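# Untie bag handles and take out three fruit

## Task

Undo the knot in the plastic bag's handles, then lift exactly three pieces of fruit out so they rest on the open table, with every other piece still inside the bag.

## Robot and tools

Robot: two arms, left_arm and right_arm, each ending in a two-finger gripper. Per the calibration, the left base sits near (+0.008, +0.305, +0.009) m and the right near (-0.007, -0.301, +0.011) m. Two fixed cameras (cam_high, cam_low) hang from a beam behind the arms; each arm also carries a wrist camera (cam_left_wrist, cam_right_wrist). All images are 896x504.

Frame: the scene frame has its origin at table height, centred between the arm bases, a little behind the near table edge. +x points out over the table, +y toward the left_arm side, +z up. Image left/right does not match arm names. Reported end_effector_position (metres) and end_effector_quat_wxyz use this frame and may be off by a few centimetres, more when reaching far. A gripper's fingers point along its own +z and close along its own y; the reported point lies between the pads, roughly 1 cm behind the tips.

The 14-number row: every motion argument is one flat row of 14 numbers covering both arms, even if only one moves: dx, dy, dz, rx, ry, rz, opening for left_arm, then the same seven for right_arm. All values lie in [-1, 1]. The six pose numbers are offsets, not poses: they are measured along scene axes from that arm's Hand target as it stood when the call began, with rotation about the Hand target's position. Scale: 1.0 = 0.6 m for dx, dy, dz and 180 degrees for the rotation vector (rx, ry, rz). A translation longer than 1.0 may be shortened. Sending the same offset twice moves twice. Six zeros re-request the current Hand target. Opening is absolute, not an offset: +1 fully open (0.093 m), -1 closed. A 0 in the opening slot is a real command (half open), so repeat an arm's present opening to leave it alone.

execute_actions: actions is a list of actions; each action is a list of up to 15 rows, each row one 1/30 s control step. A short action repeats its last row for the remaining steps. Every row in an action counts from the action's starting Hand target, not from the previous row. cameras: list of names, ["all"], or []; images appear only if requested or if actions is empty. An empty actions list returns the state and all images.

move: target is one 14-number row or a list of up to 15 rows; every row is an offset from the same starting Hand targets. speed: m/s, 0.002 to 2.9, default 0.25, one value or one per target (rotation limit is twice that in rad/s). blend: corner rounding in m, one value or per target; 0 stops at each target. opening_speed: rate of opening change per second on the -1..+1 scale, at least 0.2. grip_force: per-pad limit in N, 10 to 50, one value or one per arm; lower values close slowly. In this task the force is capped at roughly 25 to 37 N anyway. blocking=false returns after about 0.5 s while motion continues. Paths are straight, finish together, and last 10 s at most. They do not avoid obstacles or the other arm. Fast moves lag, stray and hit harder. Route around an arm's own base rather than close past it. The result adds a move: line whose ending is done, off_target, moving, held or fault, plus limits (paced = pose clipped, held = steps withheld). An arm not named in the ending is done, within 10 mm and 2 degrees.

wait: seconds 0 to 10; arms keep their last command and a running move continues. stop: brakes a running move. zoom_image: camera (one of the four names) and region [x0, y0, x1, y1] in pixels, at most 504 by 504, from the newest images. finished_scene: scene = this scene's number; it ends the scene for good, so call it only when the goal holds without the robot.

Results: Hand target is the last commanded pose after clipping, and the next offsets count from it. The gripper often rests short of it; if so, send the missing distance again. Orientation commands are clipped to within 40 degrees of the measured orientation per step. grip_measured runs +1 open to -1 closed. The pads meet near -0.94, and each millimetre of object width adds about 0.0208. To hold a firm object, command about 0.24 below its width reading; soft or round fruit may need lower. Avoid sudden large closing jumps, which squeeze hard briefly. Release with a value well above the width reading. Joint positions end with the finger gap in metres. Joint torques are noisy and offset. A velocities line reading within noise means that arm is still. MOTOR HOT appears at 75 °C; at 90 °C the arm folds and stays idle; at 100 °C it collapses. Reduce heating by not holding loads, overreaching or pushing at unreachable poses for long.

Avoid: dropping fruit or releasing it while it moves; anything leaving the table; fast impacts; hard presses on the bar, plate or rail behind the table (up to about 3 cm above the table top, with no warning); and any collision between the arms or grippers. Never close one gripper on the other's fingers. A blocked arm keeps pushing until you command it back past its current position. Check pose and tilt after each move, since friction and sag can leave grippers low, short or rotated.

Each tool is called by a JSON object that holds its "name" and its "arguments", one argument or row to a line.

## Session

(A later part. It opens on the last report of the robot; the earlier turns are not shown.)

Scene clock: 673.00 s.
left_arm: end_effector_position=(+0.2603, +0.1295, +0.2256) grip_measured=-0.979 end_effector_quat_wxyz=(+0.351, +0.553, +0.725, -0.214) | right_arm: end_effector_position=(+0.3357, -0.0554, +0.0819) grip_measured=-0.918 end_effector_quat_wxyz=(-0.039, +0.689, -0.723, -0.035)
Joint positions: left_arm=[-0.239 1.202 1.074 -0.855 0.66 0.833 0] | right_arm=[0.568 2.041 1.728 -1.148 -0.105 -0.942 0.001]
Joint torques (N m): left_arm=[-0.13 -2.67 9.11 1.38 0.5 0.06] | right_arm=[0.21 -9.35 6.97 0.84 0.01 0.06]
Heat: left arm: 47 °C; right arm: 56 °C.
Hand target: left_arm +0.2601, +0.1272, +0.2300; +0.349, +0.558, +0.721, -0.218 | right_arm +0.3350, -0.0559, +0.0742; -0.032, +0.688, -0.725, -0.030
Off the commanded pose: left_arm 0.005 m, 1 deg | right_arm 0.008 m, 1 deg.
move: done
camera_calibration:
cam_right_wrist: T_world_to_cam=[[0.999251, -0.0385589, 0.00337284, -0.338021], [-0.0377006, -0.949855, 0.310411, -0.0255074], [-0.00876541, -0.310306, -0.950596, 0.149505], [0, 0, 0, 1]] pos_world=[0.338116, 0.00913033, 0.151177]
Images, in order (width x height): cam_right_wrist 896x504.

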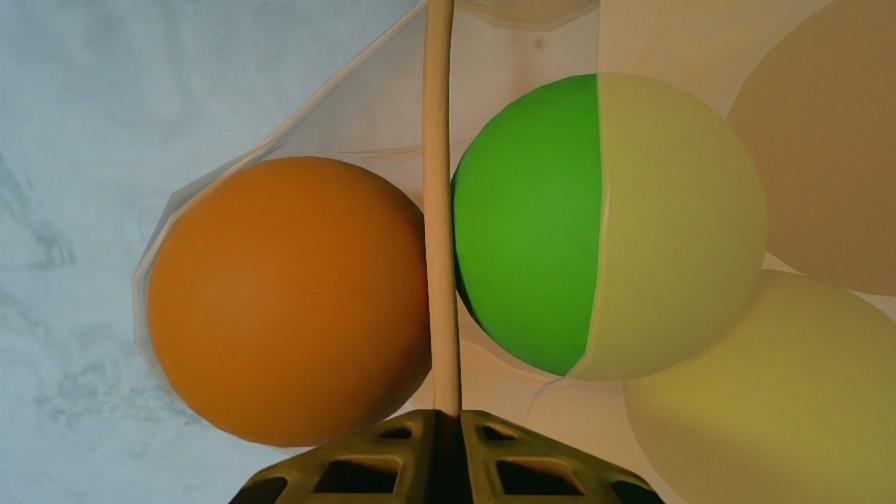

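{"name": "move", "arguments": {
  "target": [
    [0,0.1,0,0,0,0,-1, -0.008,0.09,0.11,0,0,0,-1],
    [-0.1,0.25,0,0,0,0,-1, -0.07,0.22,0.08,0,0,0,-1],
    [-0.1,0.25,0,0,0,0,-1, -0.07,0.225,-0.075,0,0,0,-1],
    [-0.1,0.25,0,0,0,0,-1, -0.07,0.225,-0.075,0,0,0,-0.3],
    [-0.1,0.25,0,0,0,0,-1, -0.07,0.225,0.11,0,0,0,-0.3],
    [-0.1,0.25,0,0,0,0,-1, -0.03,0.0,0.19,0,0,0,-0.3]
  ],
  "speed": 0.13,
  "blend": [0.02,0.02,0,0,0.02,0],
  "opening_speed": 0.6,
  "cameras": ["all"]
}}

Scene clock: 699.30 s.
left_arm: end_effector_position=(+0.2062, +0.2763, +0.2344) grip_measured=-0.979 end_effector_quat_wxyz=(+0.373, +0.540, +0.739, -0.152) | right_arm: end_effector_position=(+0.3264, -0.0499, +0.1762) grip_measured=-0.302 end_effector_quat_wxyz=(-0.031, +0.686, -0.726, -0.025)
Joint positions: left_arm=[0.549 1.143 1.132 -1.543 0.832 1.777 0] | right_arm=[0.597 2.066 2.147 -1.552 -0.079 -0.905 0.031]
Joint torques (N m): left_arm=[0.69 -2.59 4.93 0.29 0.45 0.05] | right_arm=[-0.53 -14 6.31 0.39 -0.17 -0.03]
Heat: left arm: 46 °C; right arm: 54 °C.
Hand target: left_arm +0.2002, +0.2772, +0.2300; +0.349, +0.558, +0.721, -0.217 | right_arm +0.3169, -0.0559, +0.1883; -0.032, +0.688, -0.724, -0.030
Off the commanded pose: left_arm 0.008 m, 9 deg | right_arm 0.016 m, 1 deg.
joint sent to its limit (left arm) — joint 4 (wrist pitch), lower limit. The joint targets are off in orientation, not in position.
move: off_target (left_arm, right_arm)
camera_calibration:
cam_left_wrist: T_world_to_cam=[[-0.913962, -0.364366, -0.178637, 0.330219], [-0.281194, 0.886043, -0.368588, -0.0606517], [0.292582, -0.286644, -0.912267, 0.321622], [0, 0, 0, 1]] pos_world=[0.190652, 0.266252, 0.330039]
cam_right_wrist: T_world_to_cam=[[0.998831, -0.047978, 0.00595262, -0.329592], [-0.0472024, -0.941166, 0.334631, -0.0507811], [-0.0104525, -0.334521, -0.94233, 0.238619], [0, 0, 0, 1]] pos_world=[0.329304, 0.0162163, 0.243813]

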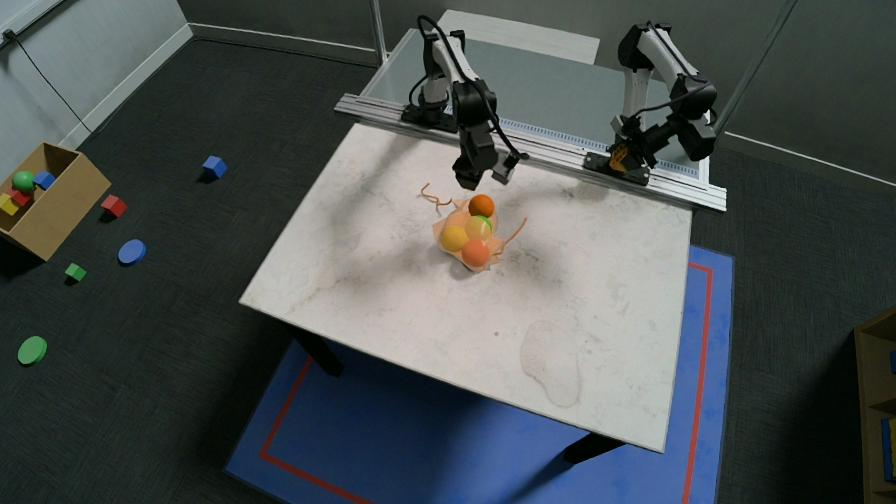

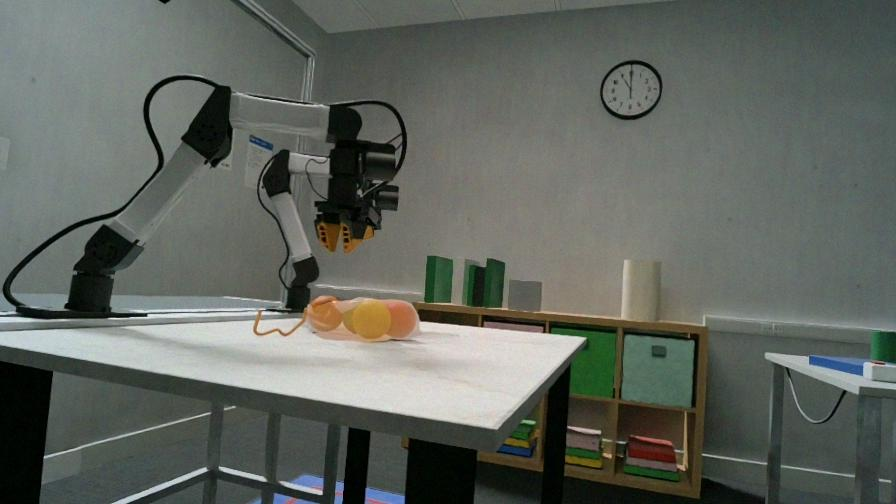

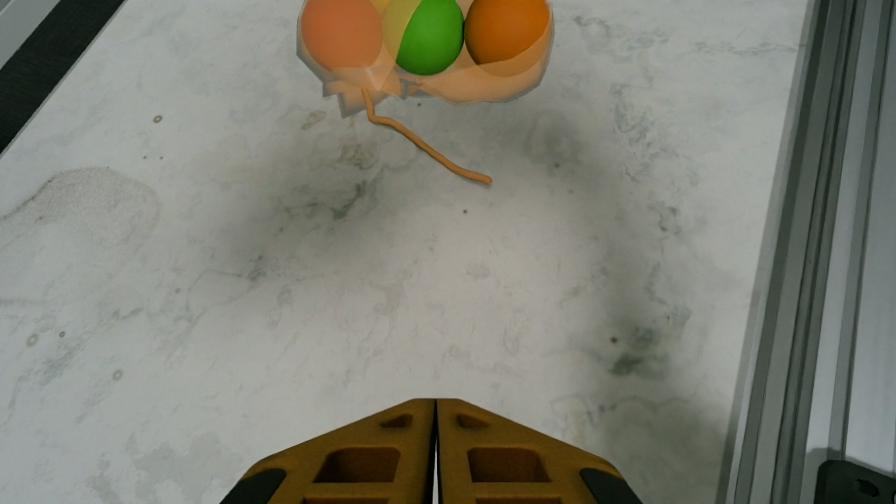

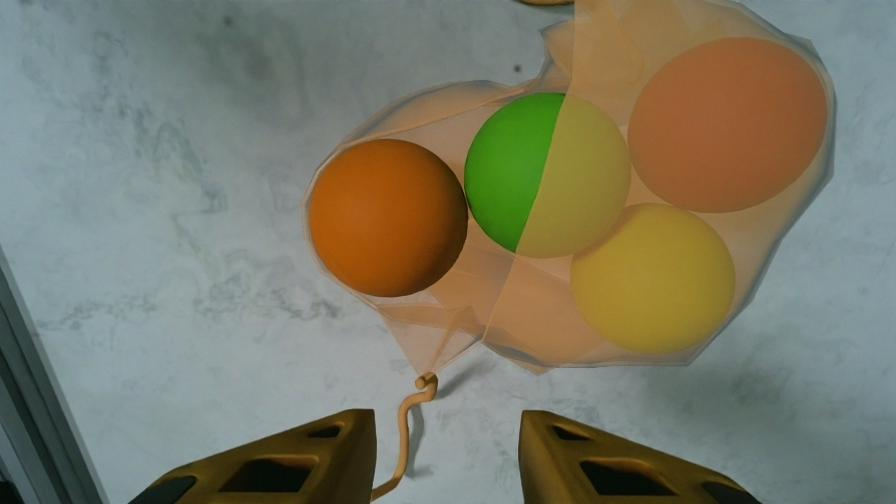

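{"name": "zoom_image", "arguments": {
  "camera": "cam_low",
  "region": [240, 270, 440, 360]
}}

{"name": "zoom_image", "arguments": {
  "camera": "cam_right_wrist",
  "region": [280, 60, 580, 400]
}}

{"name": "zoom_image", "arguments": {
  "camera": "cam_left_wrist",
  "region": [280, 0, 580, 200]
}}

Scaled by 2.520 from the camera's 896x504 image, which has a finer 1280x720 frame.

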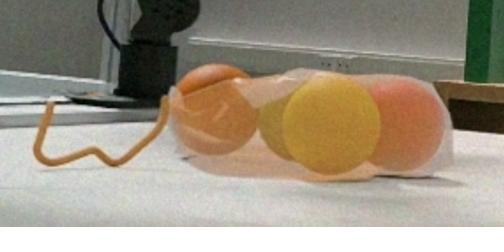

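Scaled by 1.482 from the camera's 896x504 image, which has a finer 1280x720 frame.

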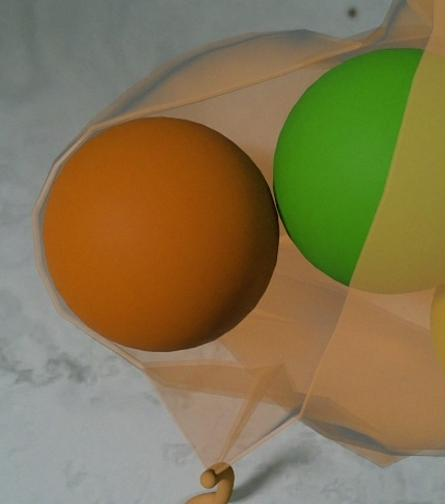

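Scaled by 1.680 from the camera's 896x504 image, which has a finer 1280x720 frame.

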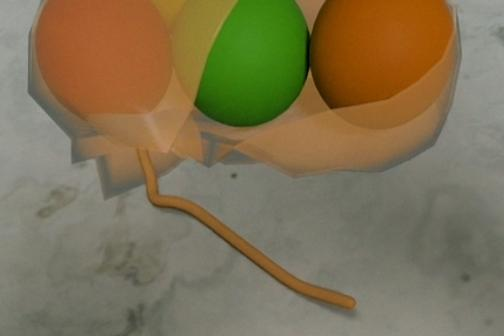

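{"name": "move", "arguments": {
  "target": [
    [0,0,0,0,0,0,-1, -0.028,0.03,-0.06,0,0,-0.261,0.87]
  ],
  "speed": 0.2,
  "opening_speed": 0.8,
  "cameras": ["cam_right_wrist"]
}}

Scene clock: 758.90 s.
left_arm: end_effector_position=(+0.2062, +0.2763, +0.2344) grip_measured=-0.979 end_effector_quat_wxyz=(+0.373, +0.540, +0.739, -0.152) | right_arm: end_effector_position=(+0.3012, -0.0375, +0.1395) grip_measured=+0.868 end_effector_quat_wxyz=(+0.020, -0.343, +0.939, +0.014)
Joint positions: left_arm=[0.549 1.143 1.132 -1.543 0.832 1.777 0] | right_arm=[0.681 1.984 1.878 -1.37 -0.03 -0.01 0.087]
Joint torques (N m): left_arm=[0.68 -2.59 4.92 0.28 0.45 0.05] | right_arm=[0.21 -13.83 6.8 0.85 0.12 0.09]
Heat: left arm: 42 °C; right arm: 54 °C.
Hand target: left_arm +0.2002, +0.2772, +0.2300; +0.349, +0.558, +0.721, -0.217 | right_arm +0.3001, -0.0378, +0.1522; +0.042, -0.342, +0.939, +0.015
Off the commanded pose: left_arm 0.008 m, 9 deg | right_arm 0.013 m, 3 deg.
joint sent to its limit (left arm) — joint 4 (wrist pitch), lower limit. The joint targets are off in orientation, not in position.
move: off_target (left_arm, right_arm)
camera_calibration:
cam_right_wrist: T_world_to_cam=[[0.652581, -0.75761, -0.0128374, -0.223328], [-0.702531, -0.611311, 0.364346, 0.177634], [-0.28388, -0.228746, -0.931175, 0.292792], [0, 0, 0, 1]] pos_world=[0.353651, 0.00636904, 0.205053]
Images, in order (width x height): cam_right_wrist 896x504.

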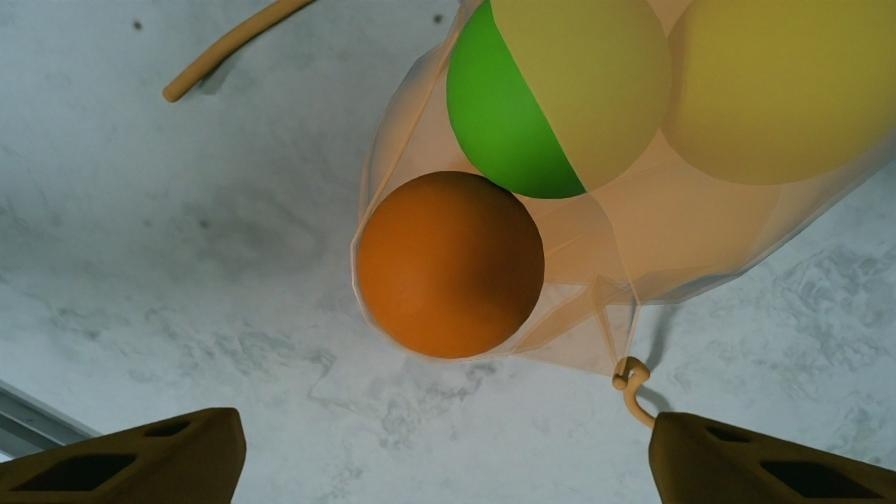

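{"name": "move", "arguments": {
  "target": [
    [0,0,0,0,0,0,-1, 0.015,-0.073,-0.02,0,0,0,-1],
    [0,0,0,0,0,0,-1, 0.015,-0.073,-0.14,0,0,0,-1]
  ],
  "speed": 0.15,
  "cameras": ["cam_right_wrist"]
}}

Scene clock: 799.93 s.
left_arm: end_effector_position=(+0.2062, +0.2763, +0.2344) grip_measured=-0.979 end_effector_quat_wxyz=(+0.373, +0.540, +0.739, -0.152) | right_arm: end_effector_position=(+0.3098, -0.0809, +0.0699) grip_measured=-0.987 end_effector_quat_wxyz=(+0.039, -0.340, +0.939, +0.014)
Joint positions: left_arm=[0.549 1.143 1.132 -1.543 0.832 1.777 0] | right_arm=[0.583 1.892 1.464 -1.014 -0.03 -0.101 0]
Joint torques (N m): left_arm=[0.73 -2.61 4.93 0.3 0.44 0.06] | right_arm=[-0.18 -9.58 6.79 0.93 -0.02 -0.07]
Heat: left arm: 41 °C; right arm: 58 °C.
Hand target: left_arm +0.2002, +0.2772, +0.2300; +0.349, +0.558, +0.721, -0.217 | right_arm +0.3092, -0.0817, +0.0683; +0.042, -0.342, +0.939, +0.015
Off the commanded pose: left_arm 0.008 m, 9 deg | right_arm 0.002 m, 0 deg.
joint sent to its limit (left arm) — joint 4 (wrist pitch), lower limit. The joint targets are off in orientation, not in position.
move: off_target (left_arm)
camera_calibration:
cam_right_wrist: T_world_to_cam=[[0.647166, -0.762349, 0.000135529, -0.262325], [-0.719717, -0.610916, 0.329831, 0.19022], [-0.251364, -0.213553, -0.94404, 0.212395], [0, 0, 0, 1]] pos_world=[0.36006, -0.0384173, 0.137805]
Images, in order (width x height): cam_right_wrist 896x504.

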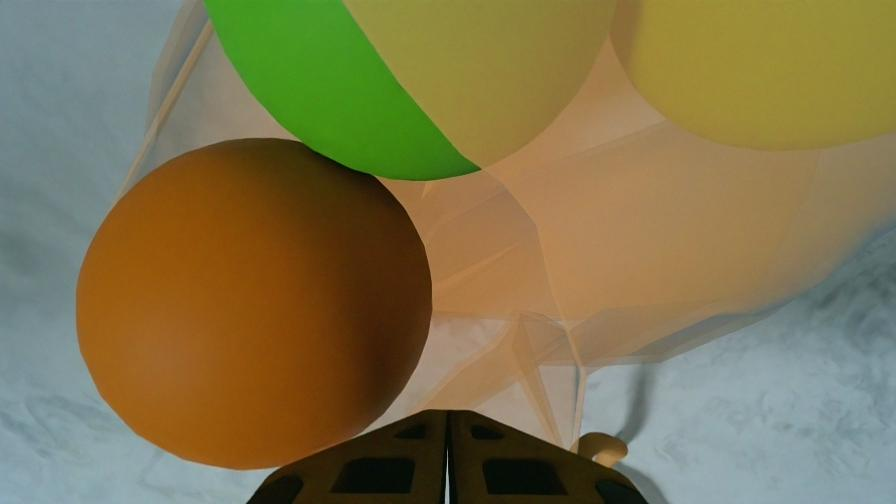

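{"name": "move", "arguments": {
  "target": [
    [0,0,0,0,0,0,-1, 0.012,0.002,0,0,0,0,-1],
    [0,0,0,0,0,0,-1, 0.012,0.002,-0.058,0,0,0,-1]
  ],
  "speed": 0.06,
  "blend": [0.003,0],
  "cameras": ["cam_right_wrist","cam_low"]
}}

{"name": "zoom_image", "arguments": {
  "camera": "cam_low",
  "region": [240, 270, 440, 360]
}}

Scene clock: 810.23 s.
left_arm: end_effector_position=(+0.2062, +0.2763, +0.2344) grip_measured=-0.979 end_effector_quat_wxyz=(+0.373, +0.540, +0.739, -0.152) | right_arm: end_effector_position=(+0.3164, -0.0772, +0.0411) grip_measured=-0.987 end_effector_quat_wxyz=(+0.047, -0.342, +0.938, +0.016)
Joint positions: left_arm=[0.549 1.143 1.132 -1.543 0.832 1.777 0] | right_arm=[0.583 1.938 1.408 -0.897 -0.03 -0.105 0]
Joint torques (N m): left_arm=[0.64 -2.63 4.92 0.29 0.44 0.04] | right_arm=[-0.79 -8.28 6.76 1 -0.02 -0.06]
Heat: left arm: 41 °C; right arm: 54 °C.
Hand target: left_arm +0.2002, +0.2772, +0.2300; +0.349, +0.558, +0.721, -0.217 | right_arm +0.3163, -0.0805, +0.0334; +0.042, -0.342, +0.939, +0.015
Off the commanded pose: left_arm 0.008 m, 9 deg | right_arm 0.008 m, 1 deg.
joint sent to its limit (left arm) — joint 4 (wrist pitch), lower limit. The joint targets are off in orientation, not in position.
move: off_target (left_arm)
camera_calibration:
cam_right_wrist: T_world_to_cam=[[0.650349, -0.759633, 0.00222166, -0.264659], [-0.721272, -0.616584, 0.31558, 0.207417], [-0.238355, -0.206839, -0.948896, 0.184375], [0, 0, 0, 1]] pos_world=[0.365671, -0.0350171, 0.110084]
Images, in order (width x height): cam_low 896x504, cam_right_wrist 896x504.

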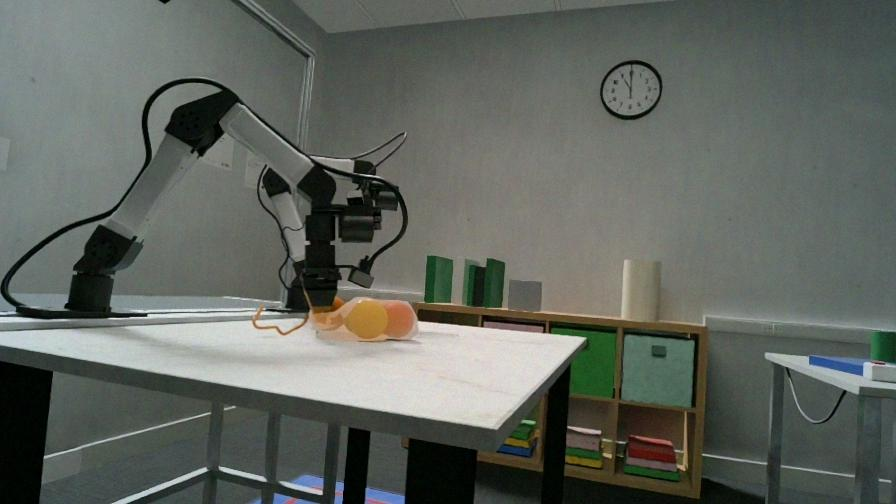

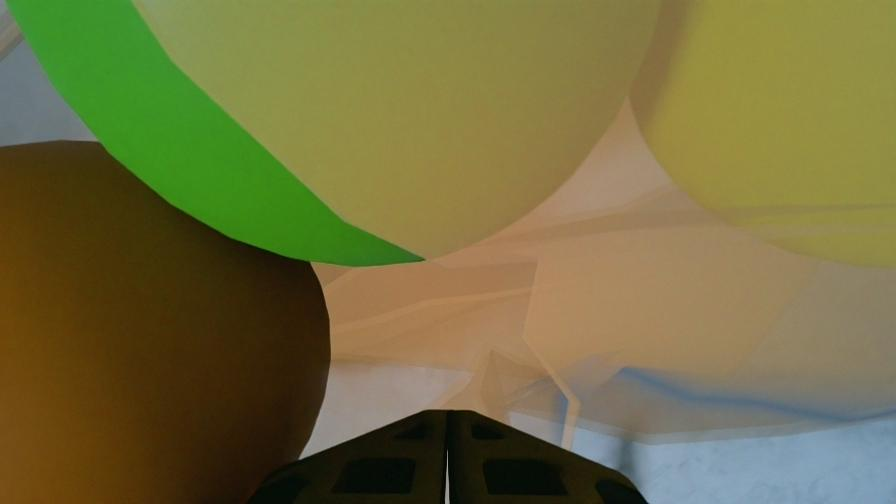

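Scaled by 2.520 from the camera's 896x504 image, which has a finer 1280x720 frame.

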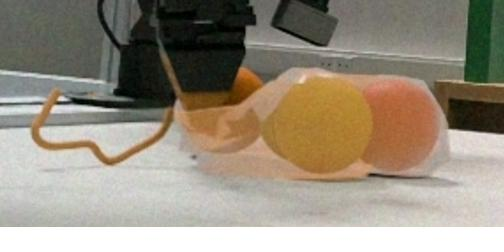

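{"name": "move", "arguments": {
  "target": [
    [0,0,0,0,0,0,-1, -0.043,-0.04,-0.012,0,0,0,-1],
    [0,0,0,0,0,0,-1, -0.10,-0.008,-0.012,0,0,0,-1]
  ],
  "speed": 0.06,
  "blend": [0.01,0],
  "cameras": ["cam_right_wrist","cam_low"]
}}

{"name": "zoom_image", "arguments": {
  "camera": "cam_low",
  "region": [240, 270, 440, 360]
}}

Scene clock: 821.83 s.
left_arm: end_effector_position=(+0.2062, +0.2763, +0.2344) grip_measured=-0.979 end_effector_quat_wxyz=(+0.373, +0.540, +0.739, -0.152) | right_arm: end_effector_position=(+0.2557, -0.0857, +0.0188) grip_measured=-0.987 end_effector_quat_wxyz=(+0.025, -0.344, +0.938, +0.015)
Joint positions: left_arm=[0.549 1.143 1.132 -1.543 0.832 1.777 0] | right_arm=[0.663 1.816 1.148 -0.799 -0.031 -0.03 0]
Joint torques (N m): left_arm=[0.69 -2.63 4.89 0.29 0.44 0.05] | right_arm=[0.16 -11.4 6.13 0.85 0.1 0.07]
Heat: left arm: 40 °C; right arm: 52 °C.
Hand target: left_arm +0.2002, +0.2772, +0.2300; +0.349, +0.558, +0.721, -0.217 | right_arm +0.2564, -0.0853, +0.0263; +0.042, -0.342, +0.939, +0.015
Off the commanded pose: left_arm 0.008 m, 9 deg | right_arm 0.007 m, 2 deg.
joint sent to its limit (left arm) — joint 4 (wrist pitch), lower limit. The joint targets are off in orientation, not in position.
move: off_target (left_arm)
camera_calibration:
cam_right_wrist: T_world_to_cam=[[0.653708, -0.756666, -0.011061, -0.231925], [-0.704858, -0.614139, 0.354975, 0.160688], [-0.275391, -0.224254, -0.93481, 0.154625], [0, 0, 0, 1]] pos_world=[0.307456, -0.0421299, 0.0849397]
Images, in order (width x height): cam_low 896x504, cam_right_wrist 896x504.

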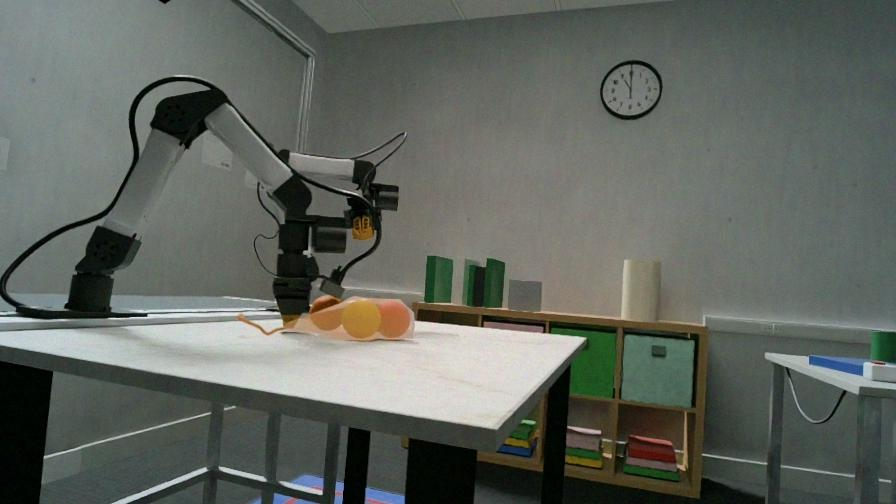

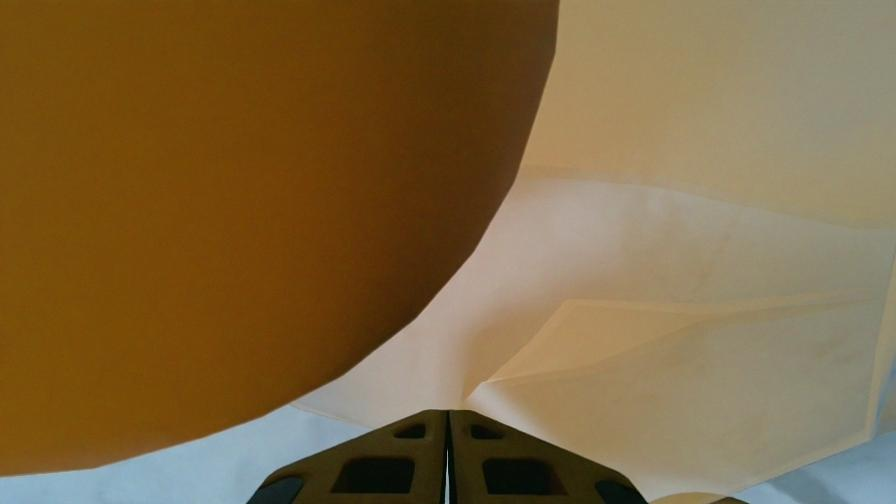

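Scaled by 2.520 from the camera's 896x504 image, which has a finer 1280x720 frame.

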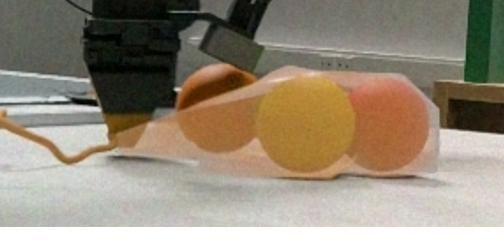

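{"name": "move", "arguments": {
  "target": [
    [0,0,0,0,0,0,-1, 0.0,0.0,0.2,0,0,0,-1],
    [0,0,0,0,0,0,-1, 0.075,0.075,0.2,0,0,0,0.87]
  ],
  "speed": 0.1,
  "blend": [0.01,0],
  "cameras": ["cam_right_wrist","cam_low"]
}}

{"name": "zoom_image", "arguments": {
  "camera": "cam_low",
  "region": [240, 270, 440, 360]
}}

Scene clock: 834.00 s.
left_arm: end_effector_position=(+0.2062, +0.2763, +0.2344) grip_measured=-0.979 end_effector_quat_wxyz=(+0.373, +0.540, +0.739, -0.152) | right_arm: end_effector_position=(+0.2998, -0.0413, +0.1425) grip_measured=+0.868 end_effector_quat_wxyz=(+0.042, -0.344, +0.938, +0.022)
Joint positions: left_arm=[0.549 1.143 1.132 -1.543 0.832 1.777 0] | right_arm=[0.676 1.921 1.796 -1.305 -0.03 -0.016 0.087]
Joint torques (N m): left_arm=[0.69 -2.58 4.96 0.29 0.45 0.07] | right_arm=[0.29 -8.2 11.7 0.5 0.12 0.07]
Heat: left arm: 40 °C; right arm: 52 °C.
Hand target: left_arm +0.2002, +0.2772, +0.2300; +0.349, +0.558, +0.721, -0.217 | right_arm +0.3013, -0.0402, +0.1463; +0.042, -0.342, +0.939, +0.015
Off the commanded pose: left_arm 0.008 m, 9 deg | right_arm 0.004 m, 1 deg.
joint sent to its limit (left arm) — joint 4 (wrist pitch), lower limit. The joint targets are off in orientation, not in position.
move: off_target (left_arm)
camera_calibration:
cam_right_wrist: T_world_to_cam=[[0.653876, -0.75652, -0.0111017, -0.225922], [-0.714321, -0.622106, 0.320513, 0.182553], [-0.249381, -0.201646, -0.947179, 0.287283], [0, 0, 0, 1]] pos_world=[0.34977, 0.000581943, 0.211089]
Images, in order (width x height): cam_low 896x504, cam_right_wrist 896x504.

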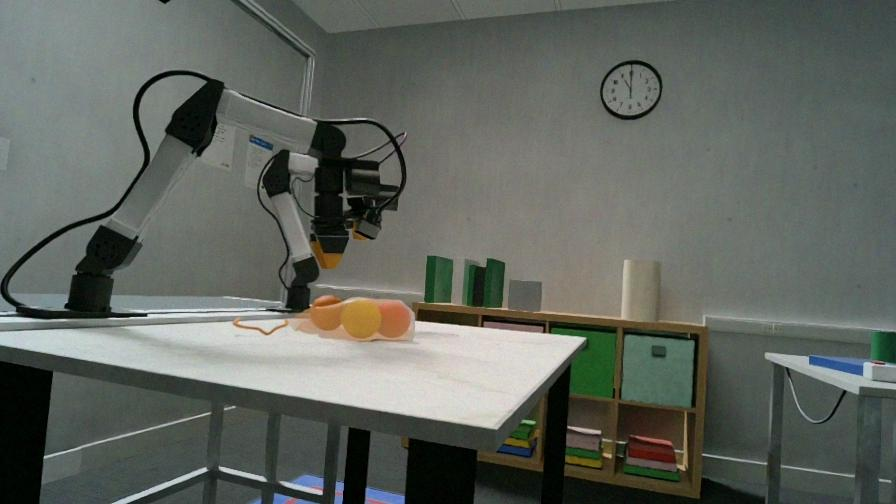

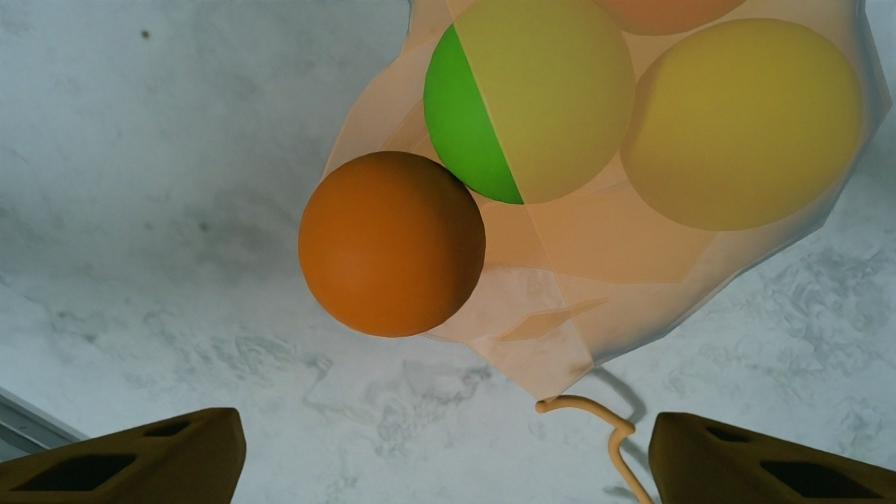

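Scaled by 2.520 from the camera's 896x504 image, which has a finer 1280x720 frame.

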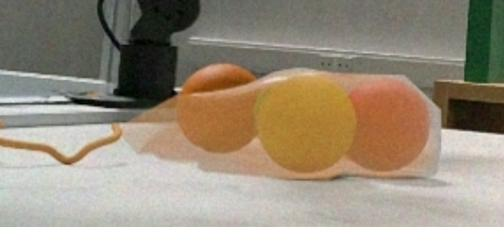

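{"name": "move", "arguments": {
  "target": [
    [0,0,0,0,0,0,-1, -0.0127,0.0403,-0.02,0,0,-0.111,0.87],
    [0,0,0,0,0,0,-1, -0.0127,0.0403,-0.12,0,0,-0.111,0.87]
  ],
  "speed": 0.15,
  "blend": [0.01,0],
  "cameras": ["cam_right_wrist","cam_low"]
}}

Scene clock: 854.00 s.
left_arm: end_effector_position=(+0.2062, +0.2763, +0.2344) grip_measured=-0.979 end_effector_quat_wxyz=(+0.373, +0.540, +0.739, -0.152) | right_arm: end_effector_position=(+0.2943, -0.0164, +0.0796) grip_measured=+0.868 end_effector_quat_wxyz=(+0.042, -0.175, +0.984, +0.014)
Joint positions: left_arm=[0.549 1.143 1.132 -1.543 0.832 1.777 0] | right_arm=[0.75 1.989 1.646 -1.094 0.009 0.407 0.087]
Joint torques (N m): left_arm=[0.69 -2.63 4.89 0.28 0.45 0.07] | right_arm=[0.44 -9.17 7.23 0.91 0.19 0.07]
Heat: left arm: 40 °C; right arm: 53 °C.
Hand target: left_arm +0.2002, +0.2772, +0.2300; +0.349, +0.558, +0.721, -0.217 | right_arm +0.2938, -0.0160, +0.0742; +0.044, -0.174, +0.984, +0.008
Off the commanded pose: left_arm 0.008 m, 9 deg | right_arm 0.005 m, 1 deg.
joint sent to its limit (left arm) — joint 4 (wrist pitch), lower limit. The joint targets are off in orientation, not in position.
move: off_target (left_arm)
camera_calibration:
cam_right_wrist: T_world_to_cam=[[0.354149, -0.935106, -0.0124331, -0.118783], [-0.882538, -0.338579, 0.326331, 0.268002], [-0.309364, -0.104597, -0.945174, 0.250464], [0, 0, 0, 1]] pos_world=[0.356073, 0.00586302, 0.147797]
Images, in order (width x height): cam_low 896x504, cam_right_wrist 896x504.

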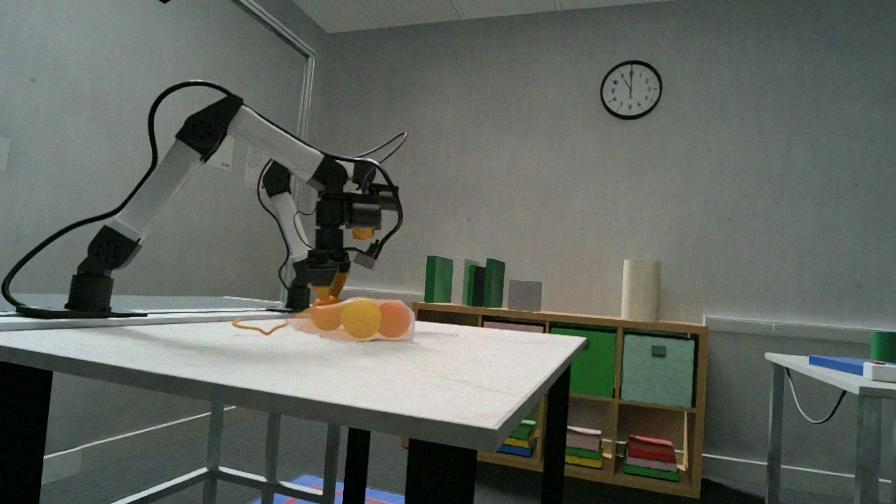

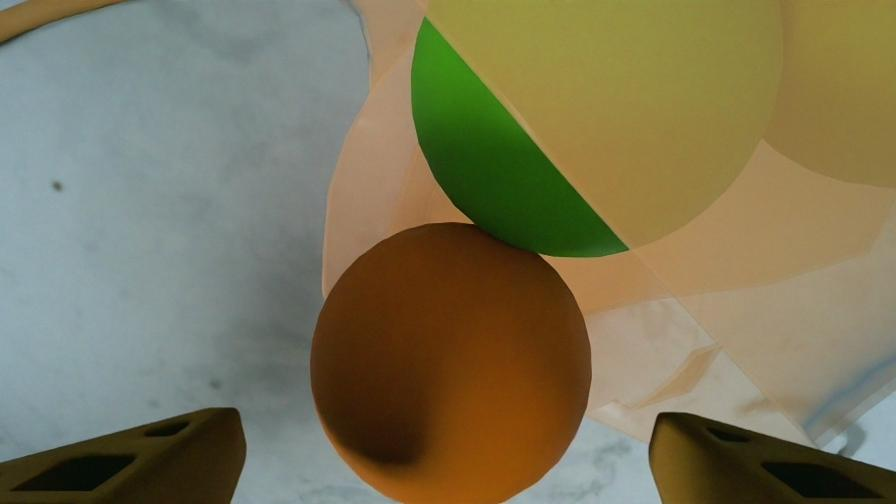

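{"name": "move", "arguments": {
  "target": [
    [0,0,0,0,0,0,-1, -0.006,-0.003,-0.068,0,0,0,0.87],
    [0,0,0,0,0,0,-1, -0.006,-0.003,-0.068,0,0,0,0.25]
  ],
  "speed": 0.08,
  "opening_speed": 0.4,
  "cameras": ["cam_right_wrist","cam_low"]
}}

{"name": "zoom_image", "arguments": {
  "camera": "cam_low",
  "region": [240, 270, 440, 360]
}}

Scene clock: 872.30 s.
left_arm: end_effector_position=(+0.2062, +0.2763, +0.2344) grip_measured=-0.979 end_effector_quat_wxyz=(+0.373, +0.540, +0.739, -0.152) | right_arm: end_effector_position=(+0.2917, -0.0168, +0.0408) grip_measured=+0.348 end_effector_quat_wxyz=(+0.045, -0.175, +0.983, +0.015)
Joint positions: left_arm=[0.549 1.143 1.132 -1.543 0.832 1.777 0] | right_arm=[0.756 2.009 1.518 -0.939 0.011 0.412 0.062]
Joint torques (N m): left_arm=[0.68 -2.59 4.94 0.29 0.46 0.07] | right_arm=[0.25 -8.99 6.87 0.95 0.15 0.08]
Heat: left arm: 39 °C; right arm: 53 °C.
Hand target: left_arm +0.2002, +0.2772, +0.2300; +0.349, +0.558, +0.721, -0.217 | right_arm +0.2901, -0.0180, +0.0335; +0.043, -0.174, +0.984, +0.008
Off the commanded pose: left_arm 0.008 m, 9 deg | right_arm 0.008 m, 1 deg.
joint sent to its limit (left arm) — joint 4 (wrist pitch), lower limit. The joint targets are off in orientation, not in position.
move: off_target (left_arm)
camera_calibration:
cam_right_wrist: T_world_to_cam=[[0.355251, -0.93467, -0.0137506, -0.118912], [-0.883972, -0.340692, 0.32019, 0.27888], [-0.303957, -0.101593, -0.947253, 0.211578], [0, 0, 0, 1]] pos_world=[0.353077, 0.00536347, 0.109488]
Images, in order (width x height): cam_low 896x504, cam_right_wrist 896x504.

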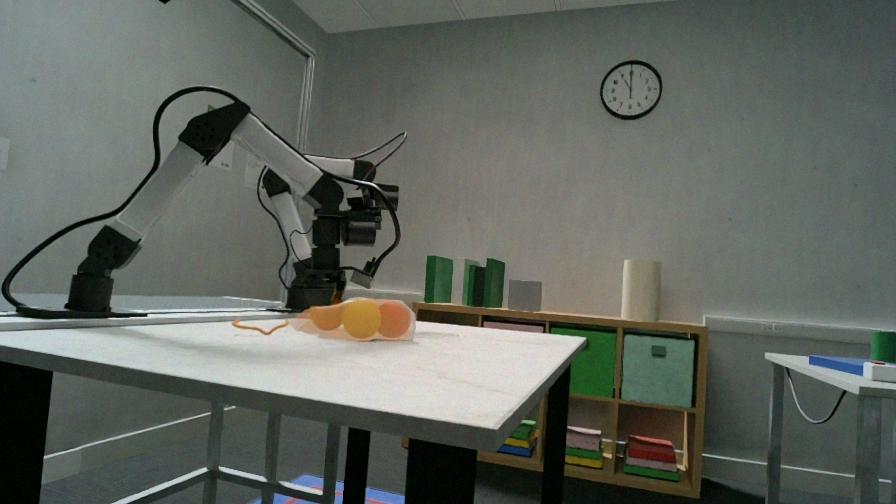

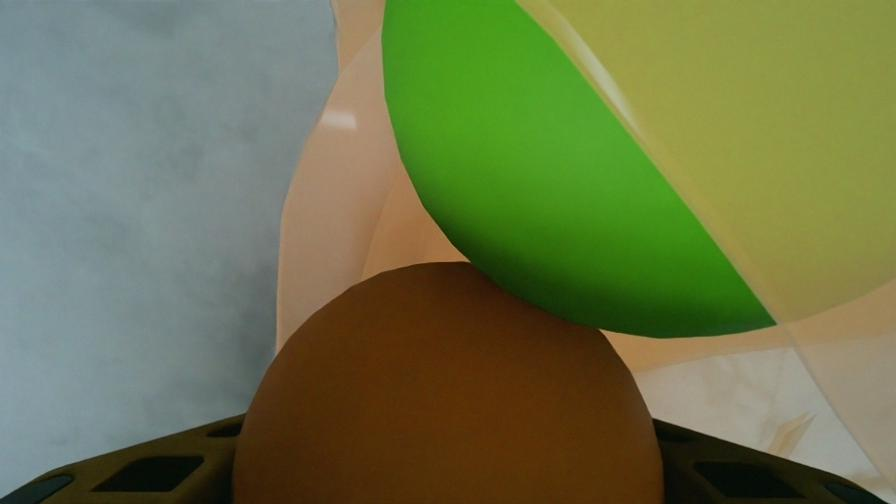

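Scaled by 2.520 from the camera's 896x504 image, which has a finer 1280x720 frame.

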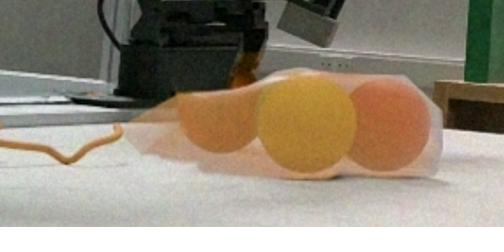

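{"name": "move", "arguments": {
  "target": [0,0,0,0,0,0,-1, 0.0,0.0,0.18,0,0,0,0.25],
  "speed": 0.06,
  "cameras": ["cam_right_wrist","cam_low","cam_high"]
}}

{"name": "zoom_image", "arguments": {
  "camera": "cam_low",
  "region": [240, 220, 440, 360]
}}

Scene clock: 879.30 s.
left_arm: end_effector_position=(+0.2062, +0.2763, +0.2344) grip_measured=-0.979 end_effector_quat_wxyz=(+0.373, +0.540, +0.739, -0.152) | right_arm: end_effector_position=(+0.2883, -0.0187, +0.1170) grip_measured=+0.348 end_effector_quat_wxyz=(+0.021, -0.176, +0.984, -0.001)
Joint positions: left_arm=[0.549 1.143 1.132 -1.543 0.832 1.777 0] | right_arm=[0.756 2.006 1.823 -1.306 0.011 0.412 0.062]
Joint torques (N m): left_arm=[0.66 -2.62 4.96 0.29 0.44 0.06] | right_arm=[-0.01 -13.85 11.62 0.4 0.16 0.04]
Heat: left arm: 39 °C; right arm: 53 °C.
Hand target: left_arm +0.2002, +0.2772, +0.2300; +0.349, +0.558, +0.721, -0.217 | right_arm +0.2901, -0.0179, +0.1414; +0.044, -0.174, +0.984, +0.008
Off the commanded pose: left_arm 0.008 m, 9 deg | right_arm 0.025 m, 3 deg.
joint sent to its limit (left arm) — joint 4 (wrist pitch), lower limit. The joint targets are off in orientation, not in position.
move: off_target (left_arm, right_arm)
camera_calibration:
cam_right_wrist: T_world_to_cam=[[0.354371, -0.93506, 0.00915304, -0.120855], [-0.869581, -0.325925, 0.370948, 0.241079], [-0.343876, -0.139413, -0.928608, 0.291068], [0, 0, 0, 1]] pos_world=[0.352556, 0.00614532, 0.181967]
Images, in order (width x height): cam_high 896x504, cam_low 896x504, cam_right_wrist 896x504.

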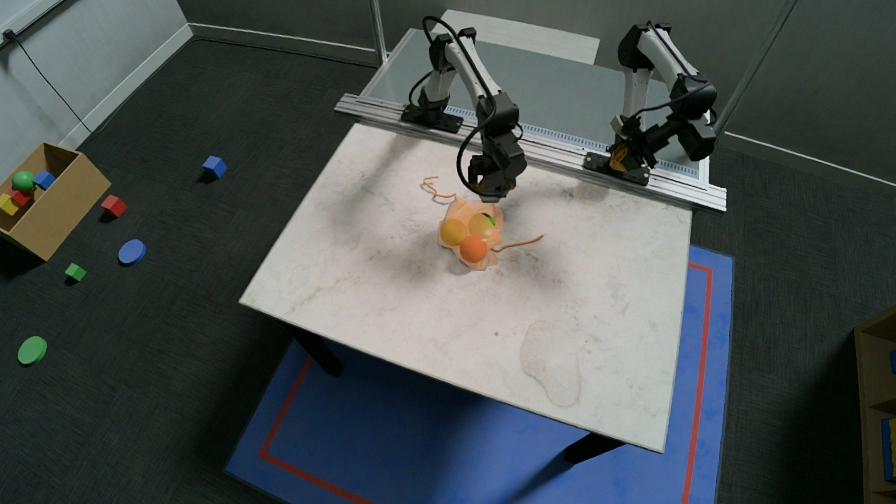

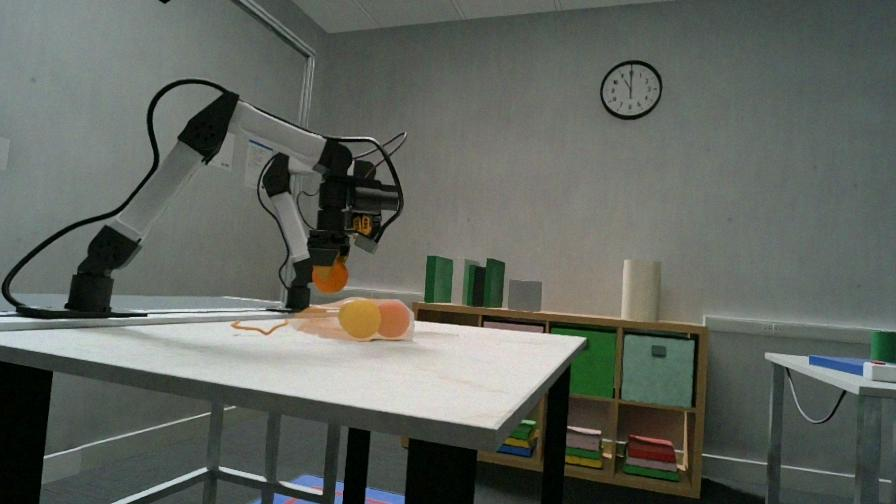

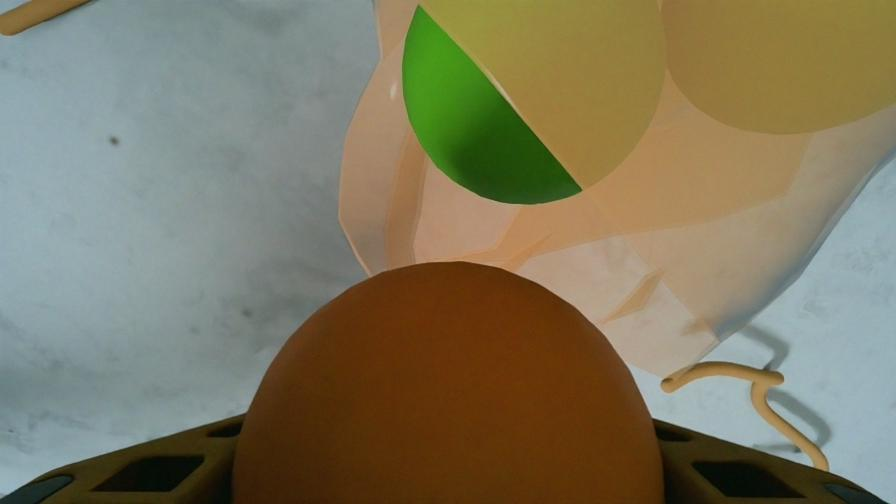

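Scaled by 2.520 from the camera's 896x504 image, which has a finer 1280x720 frame.

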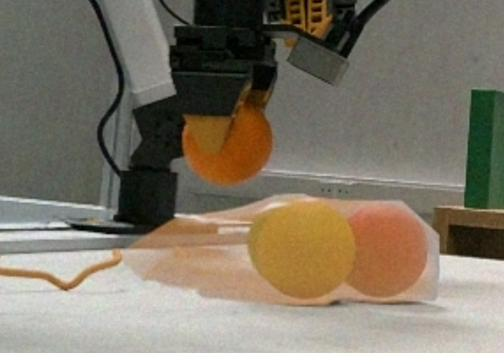

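{"name": "move", "arguments": {
  "target": [
    [0,0,0,0,0,0,-1, 0.0,-0.02,0.03,0,0,0,0.25],
    [0,0,0,0,0,0,-1, 0.017,-0.57,0.02,0,0,0,0.25],
    [0,0,0,0,0,0,-1, 0.017,-0.57,-0.15,0,0,0,0.25]
  ],
  "speed": 0.18,
  "blend": [0.015,0.02,0],
  "cameras": ["cam_low"]
}}

{"name": "zoom_image", "arguments": {
  "camera": "cam_low",
  "region": [150, 220, 350, 360]
}}

Scene clock: 892.60 s.
left_arm: end_effector_position=(+0.2062, +0.2763, +0.2344) grip_measured=-0.979 end_effector_quat_wxyz=(+0.373, +0.540, +0.739, -0.152) | right_arm: end_effector_position=(+0.2988, -0.3624, +0.0559) grip_measured=+0.348 end_effector_quat_wxyz=(+0.041, -0.169, +0.985, +0.003)
Joint positions: left_arm=[0.549 1.143 1.132 -1.543 0.832 1.777 0] | right_arm=[-0.26 1.692 1.11 -0.902 -0.087 -0.588 0.062]
Joint torques (N m): left_arm=[0.69 -2.66 4.88 0.3 0.45 0.05] | right_arm=[0.06 -6.35 6.93 0.91 -0.14 -0.06]
Heat: left arm: 39 °C; right arm: 53 °C.
Hand target: left_arm +0.2002, +0.2772, +0.2300; +0.349, +0.558, +0.721, -0.217 | right_arm +0.3004, -0.3600, +0.0515; +0.044, -0.174, +0.984, +0.007
Off the commanded pose: left_arm 0.008 m, 9 deg | right_arm 0.005 m, 1 deg.
joint sent to its limit (left arm) — joint 4 (wrist pitch), lower limit. The joint targets are off in orientation, not in position.
move: off_target (left_arm); blend cut to 0.011 m at target 1
Images, in order (width x height): cam_low 896x504.

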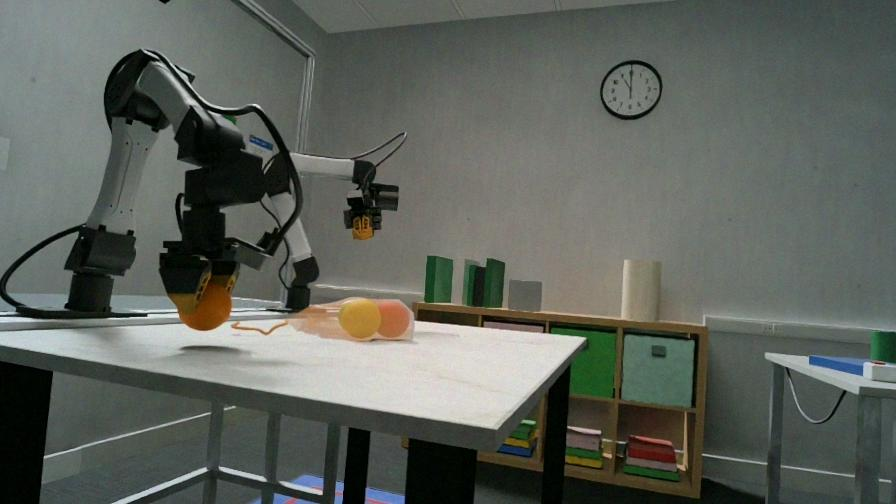

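Scaled by 2.520 from the camera's 896x504 image, which has a finer 1280x720 frame.

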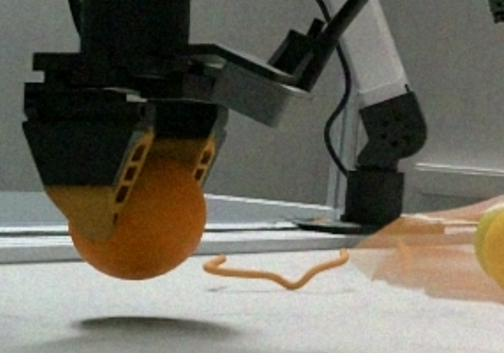

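{"name": "move", "arguments": {
  "target": [
    [0,0,0,0,0,0,-1, 0.0,0.0,-0.031,0,0,0,0.25]
  ],
  "speed": 0.03,
  "cameras": ["cam_low"]
}}

{"name": "zoom_image", "arguments": {
  "camera": "cam_low",
  "region": [150, 220, 350, 360]
}}

Scene clock: 899.43 s.
left_arm: end_effector_position=(+0.2062, +0.2763, +0.2344) grip_measured=-0.979 end_effector_quat_wxyz=(+0.373, +0.540, +0.739, -0.152) | right_arm: end_effector_position=(+0.3004, -0.3626, +0.0388) grip_measured=+0.348 end_effector_quat_wxyz=(+0.044, -0.171, +0.984, +0.002)
Joint positions: left_arm=[0.549 1.143 1.132 -1.543 0.832 1.777 0] | right_arm=[-0.257 1.718 1.067 -0.827 -0.088 -0.588 0.062]
Joint torques (N m): left_arm=[0.7 -2.67 4.9 0.29 0.43 0.06] | right_arm=[0.01 -6.15 6.39 0.9 -0.16 -0.04]
Heat: left arm: 39 °C; right arm: 53 °C.
Hand target: left_arm +0.2002, +0.2772, +0.2300; +0.349, +0.558, +0.721, -0.217 | right_arm +0.3004, -0.3599, +0.0329; +0.044, -0.174, +0.984, +0.008
Off the commanded pose: left_arm 0.008 m, 9 deg | right_arm 0.007 m, 1 deg.
joint sent to its limit (left arm) — joint 4 (wrist pitch), lower limit. The joint targets are off in orientation, not in position.
move: off_target (left_arm)
Images, in order (width x height): cam_low 896x504.

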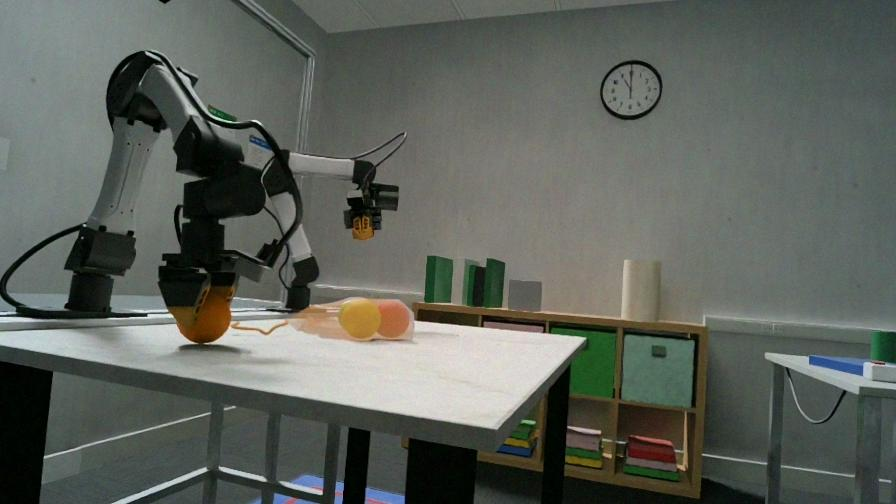

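Scaled by 2.520 from the camera's 896x504 image, which has a finer 1280x720 frame.

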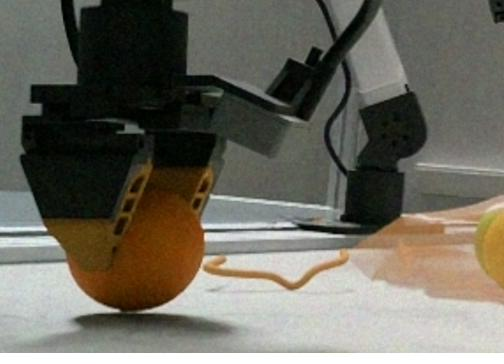

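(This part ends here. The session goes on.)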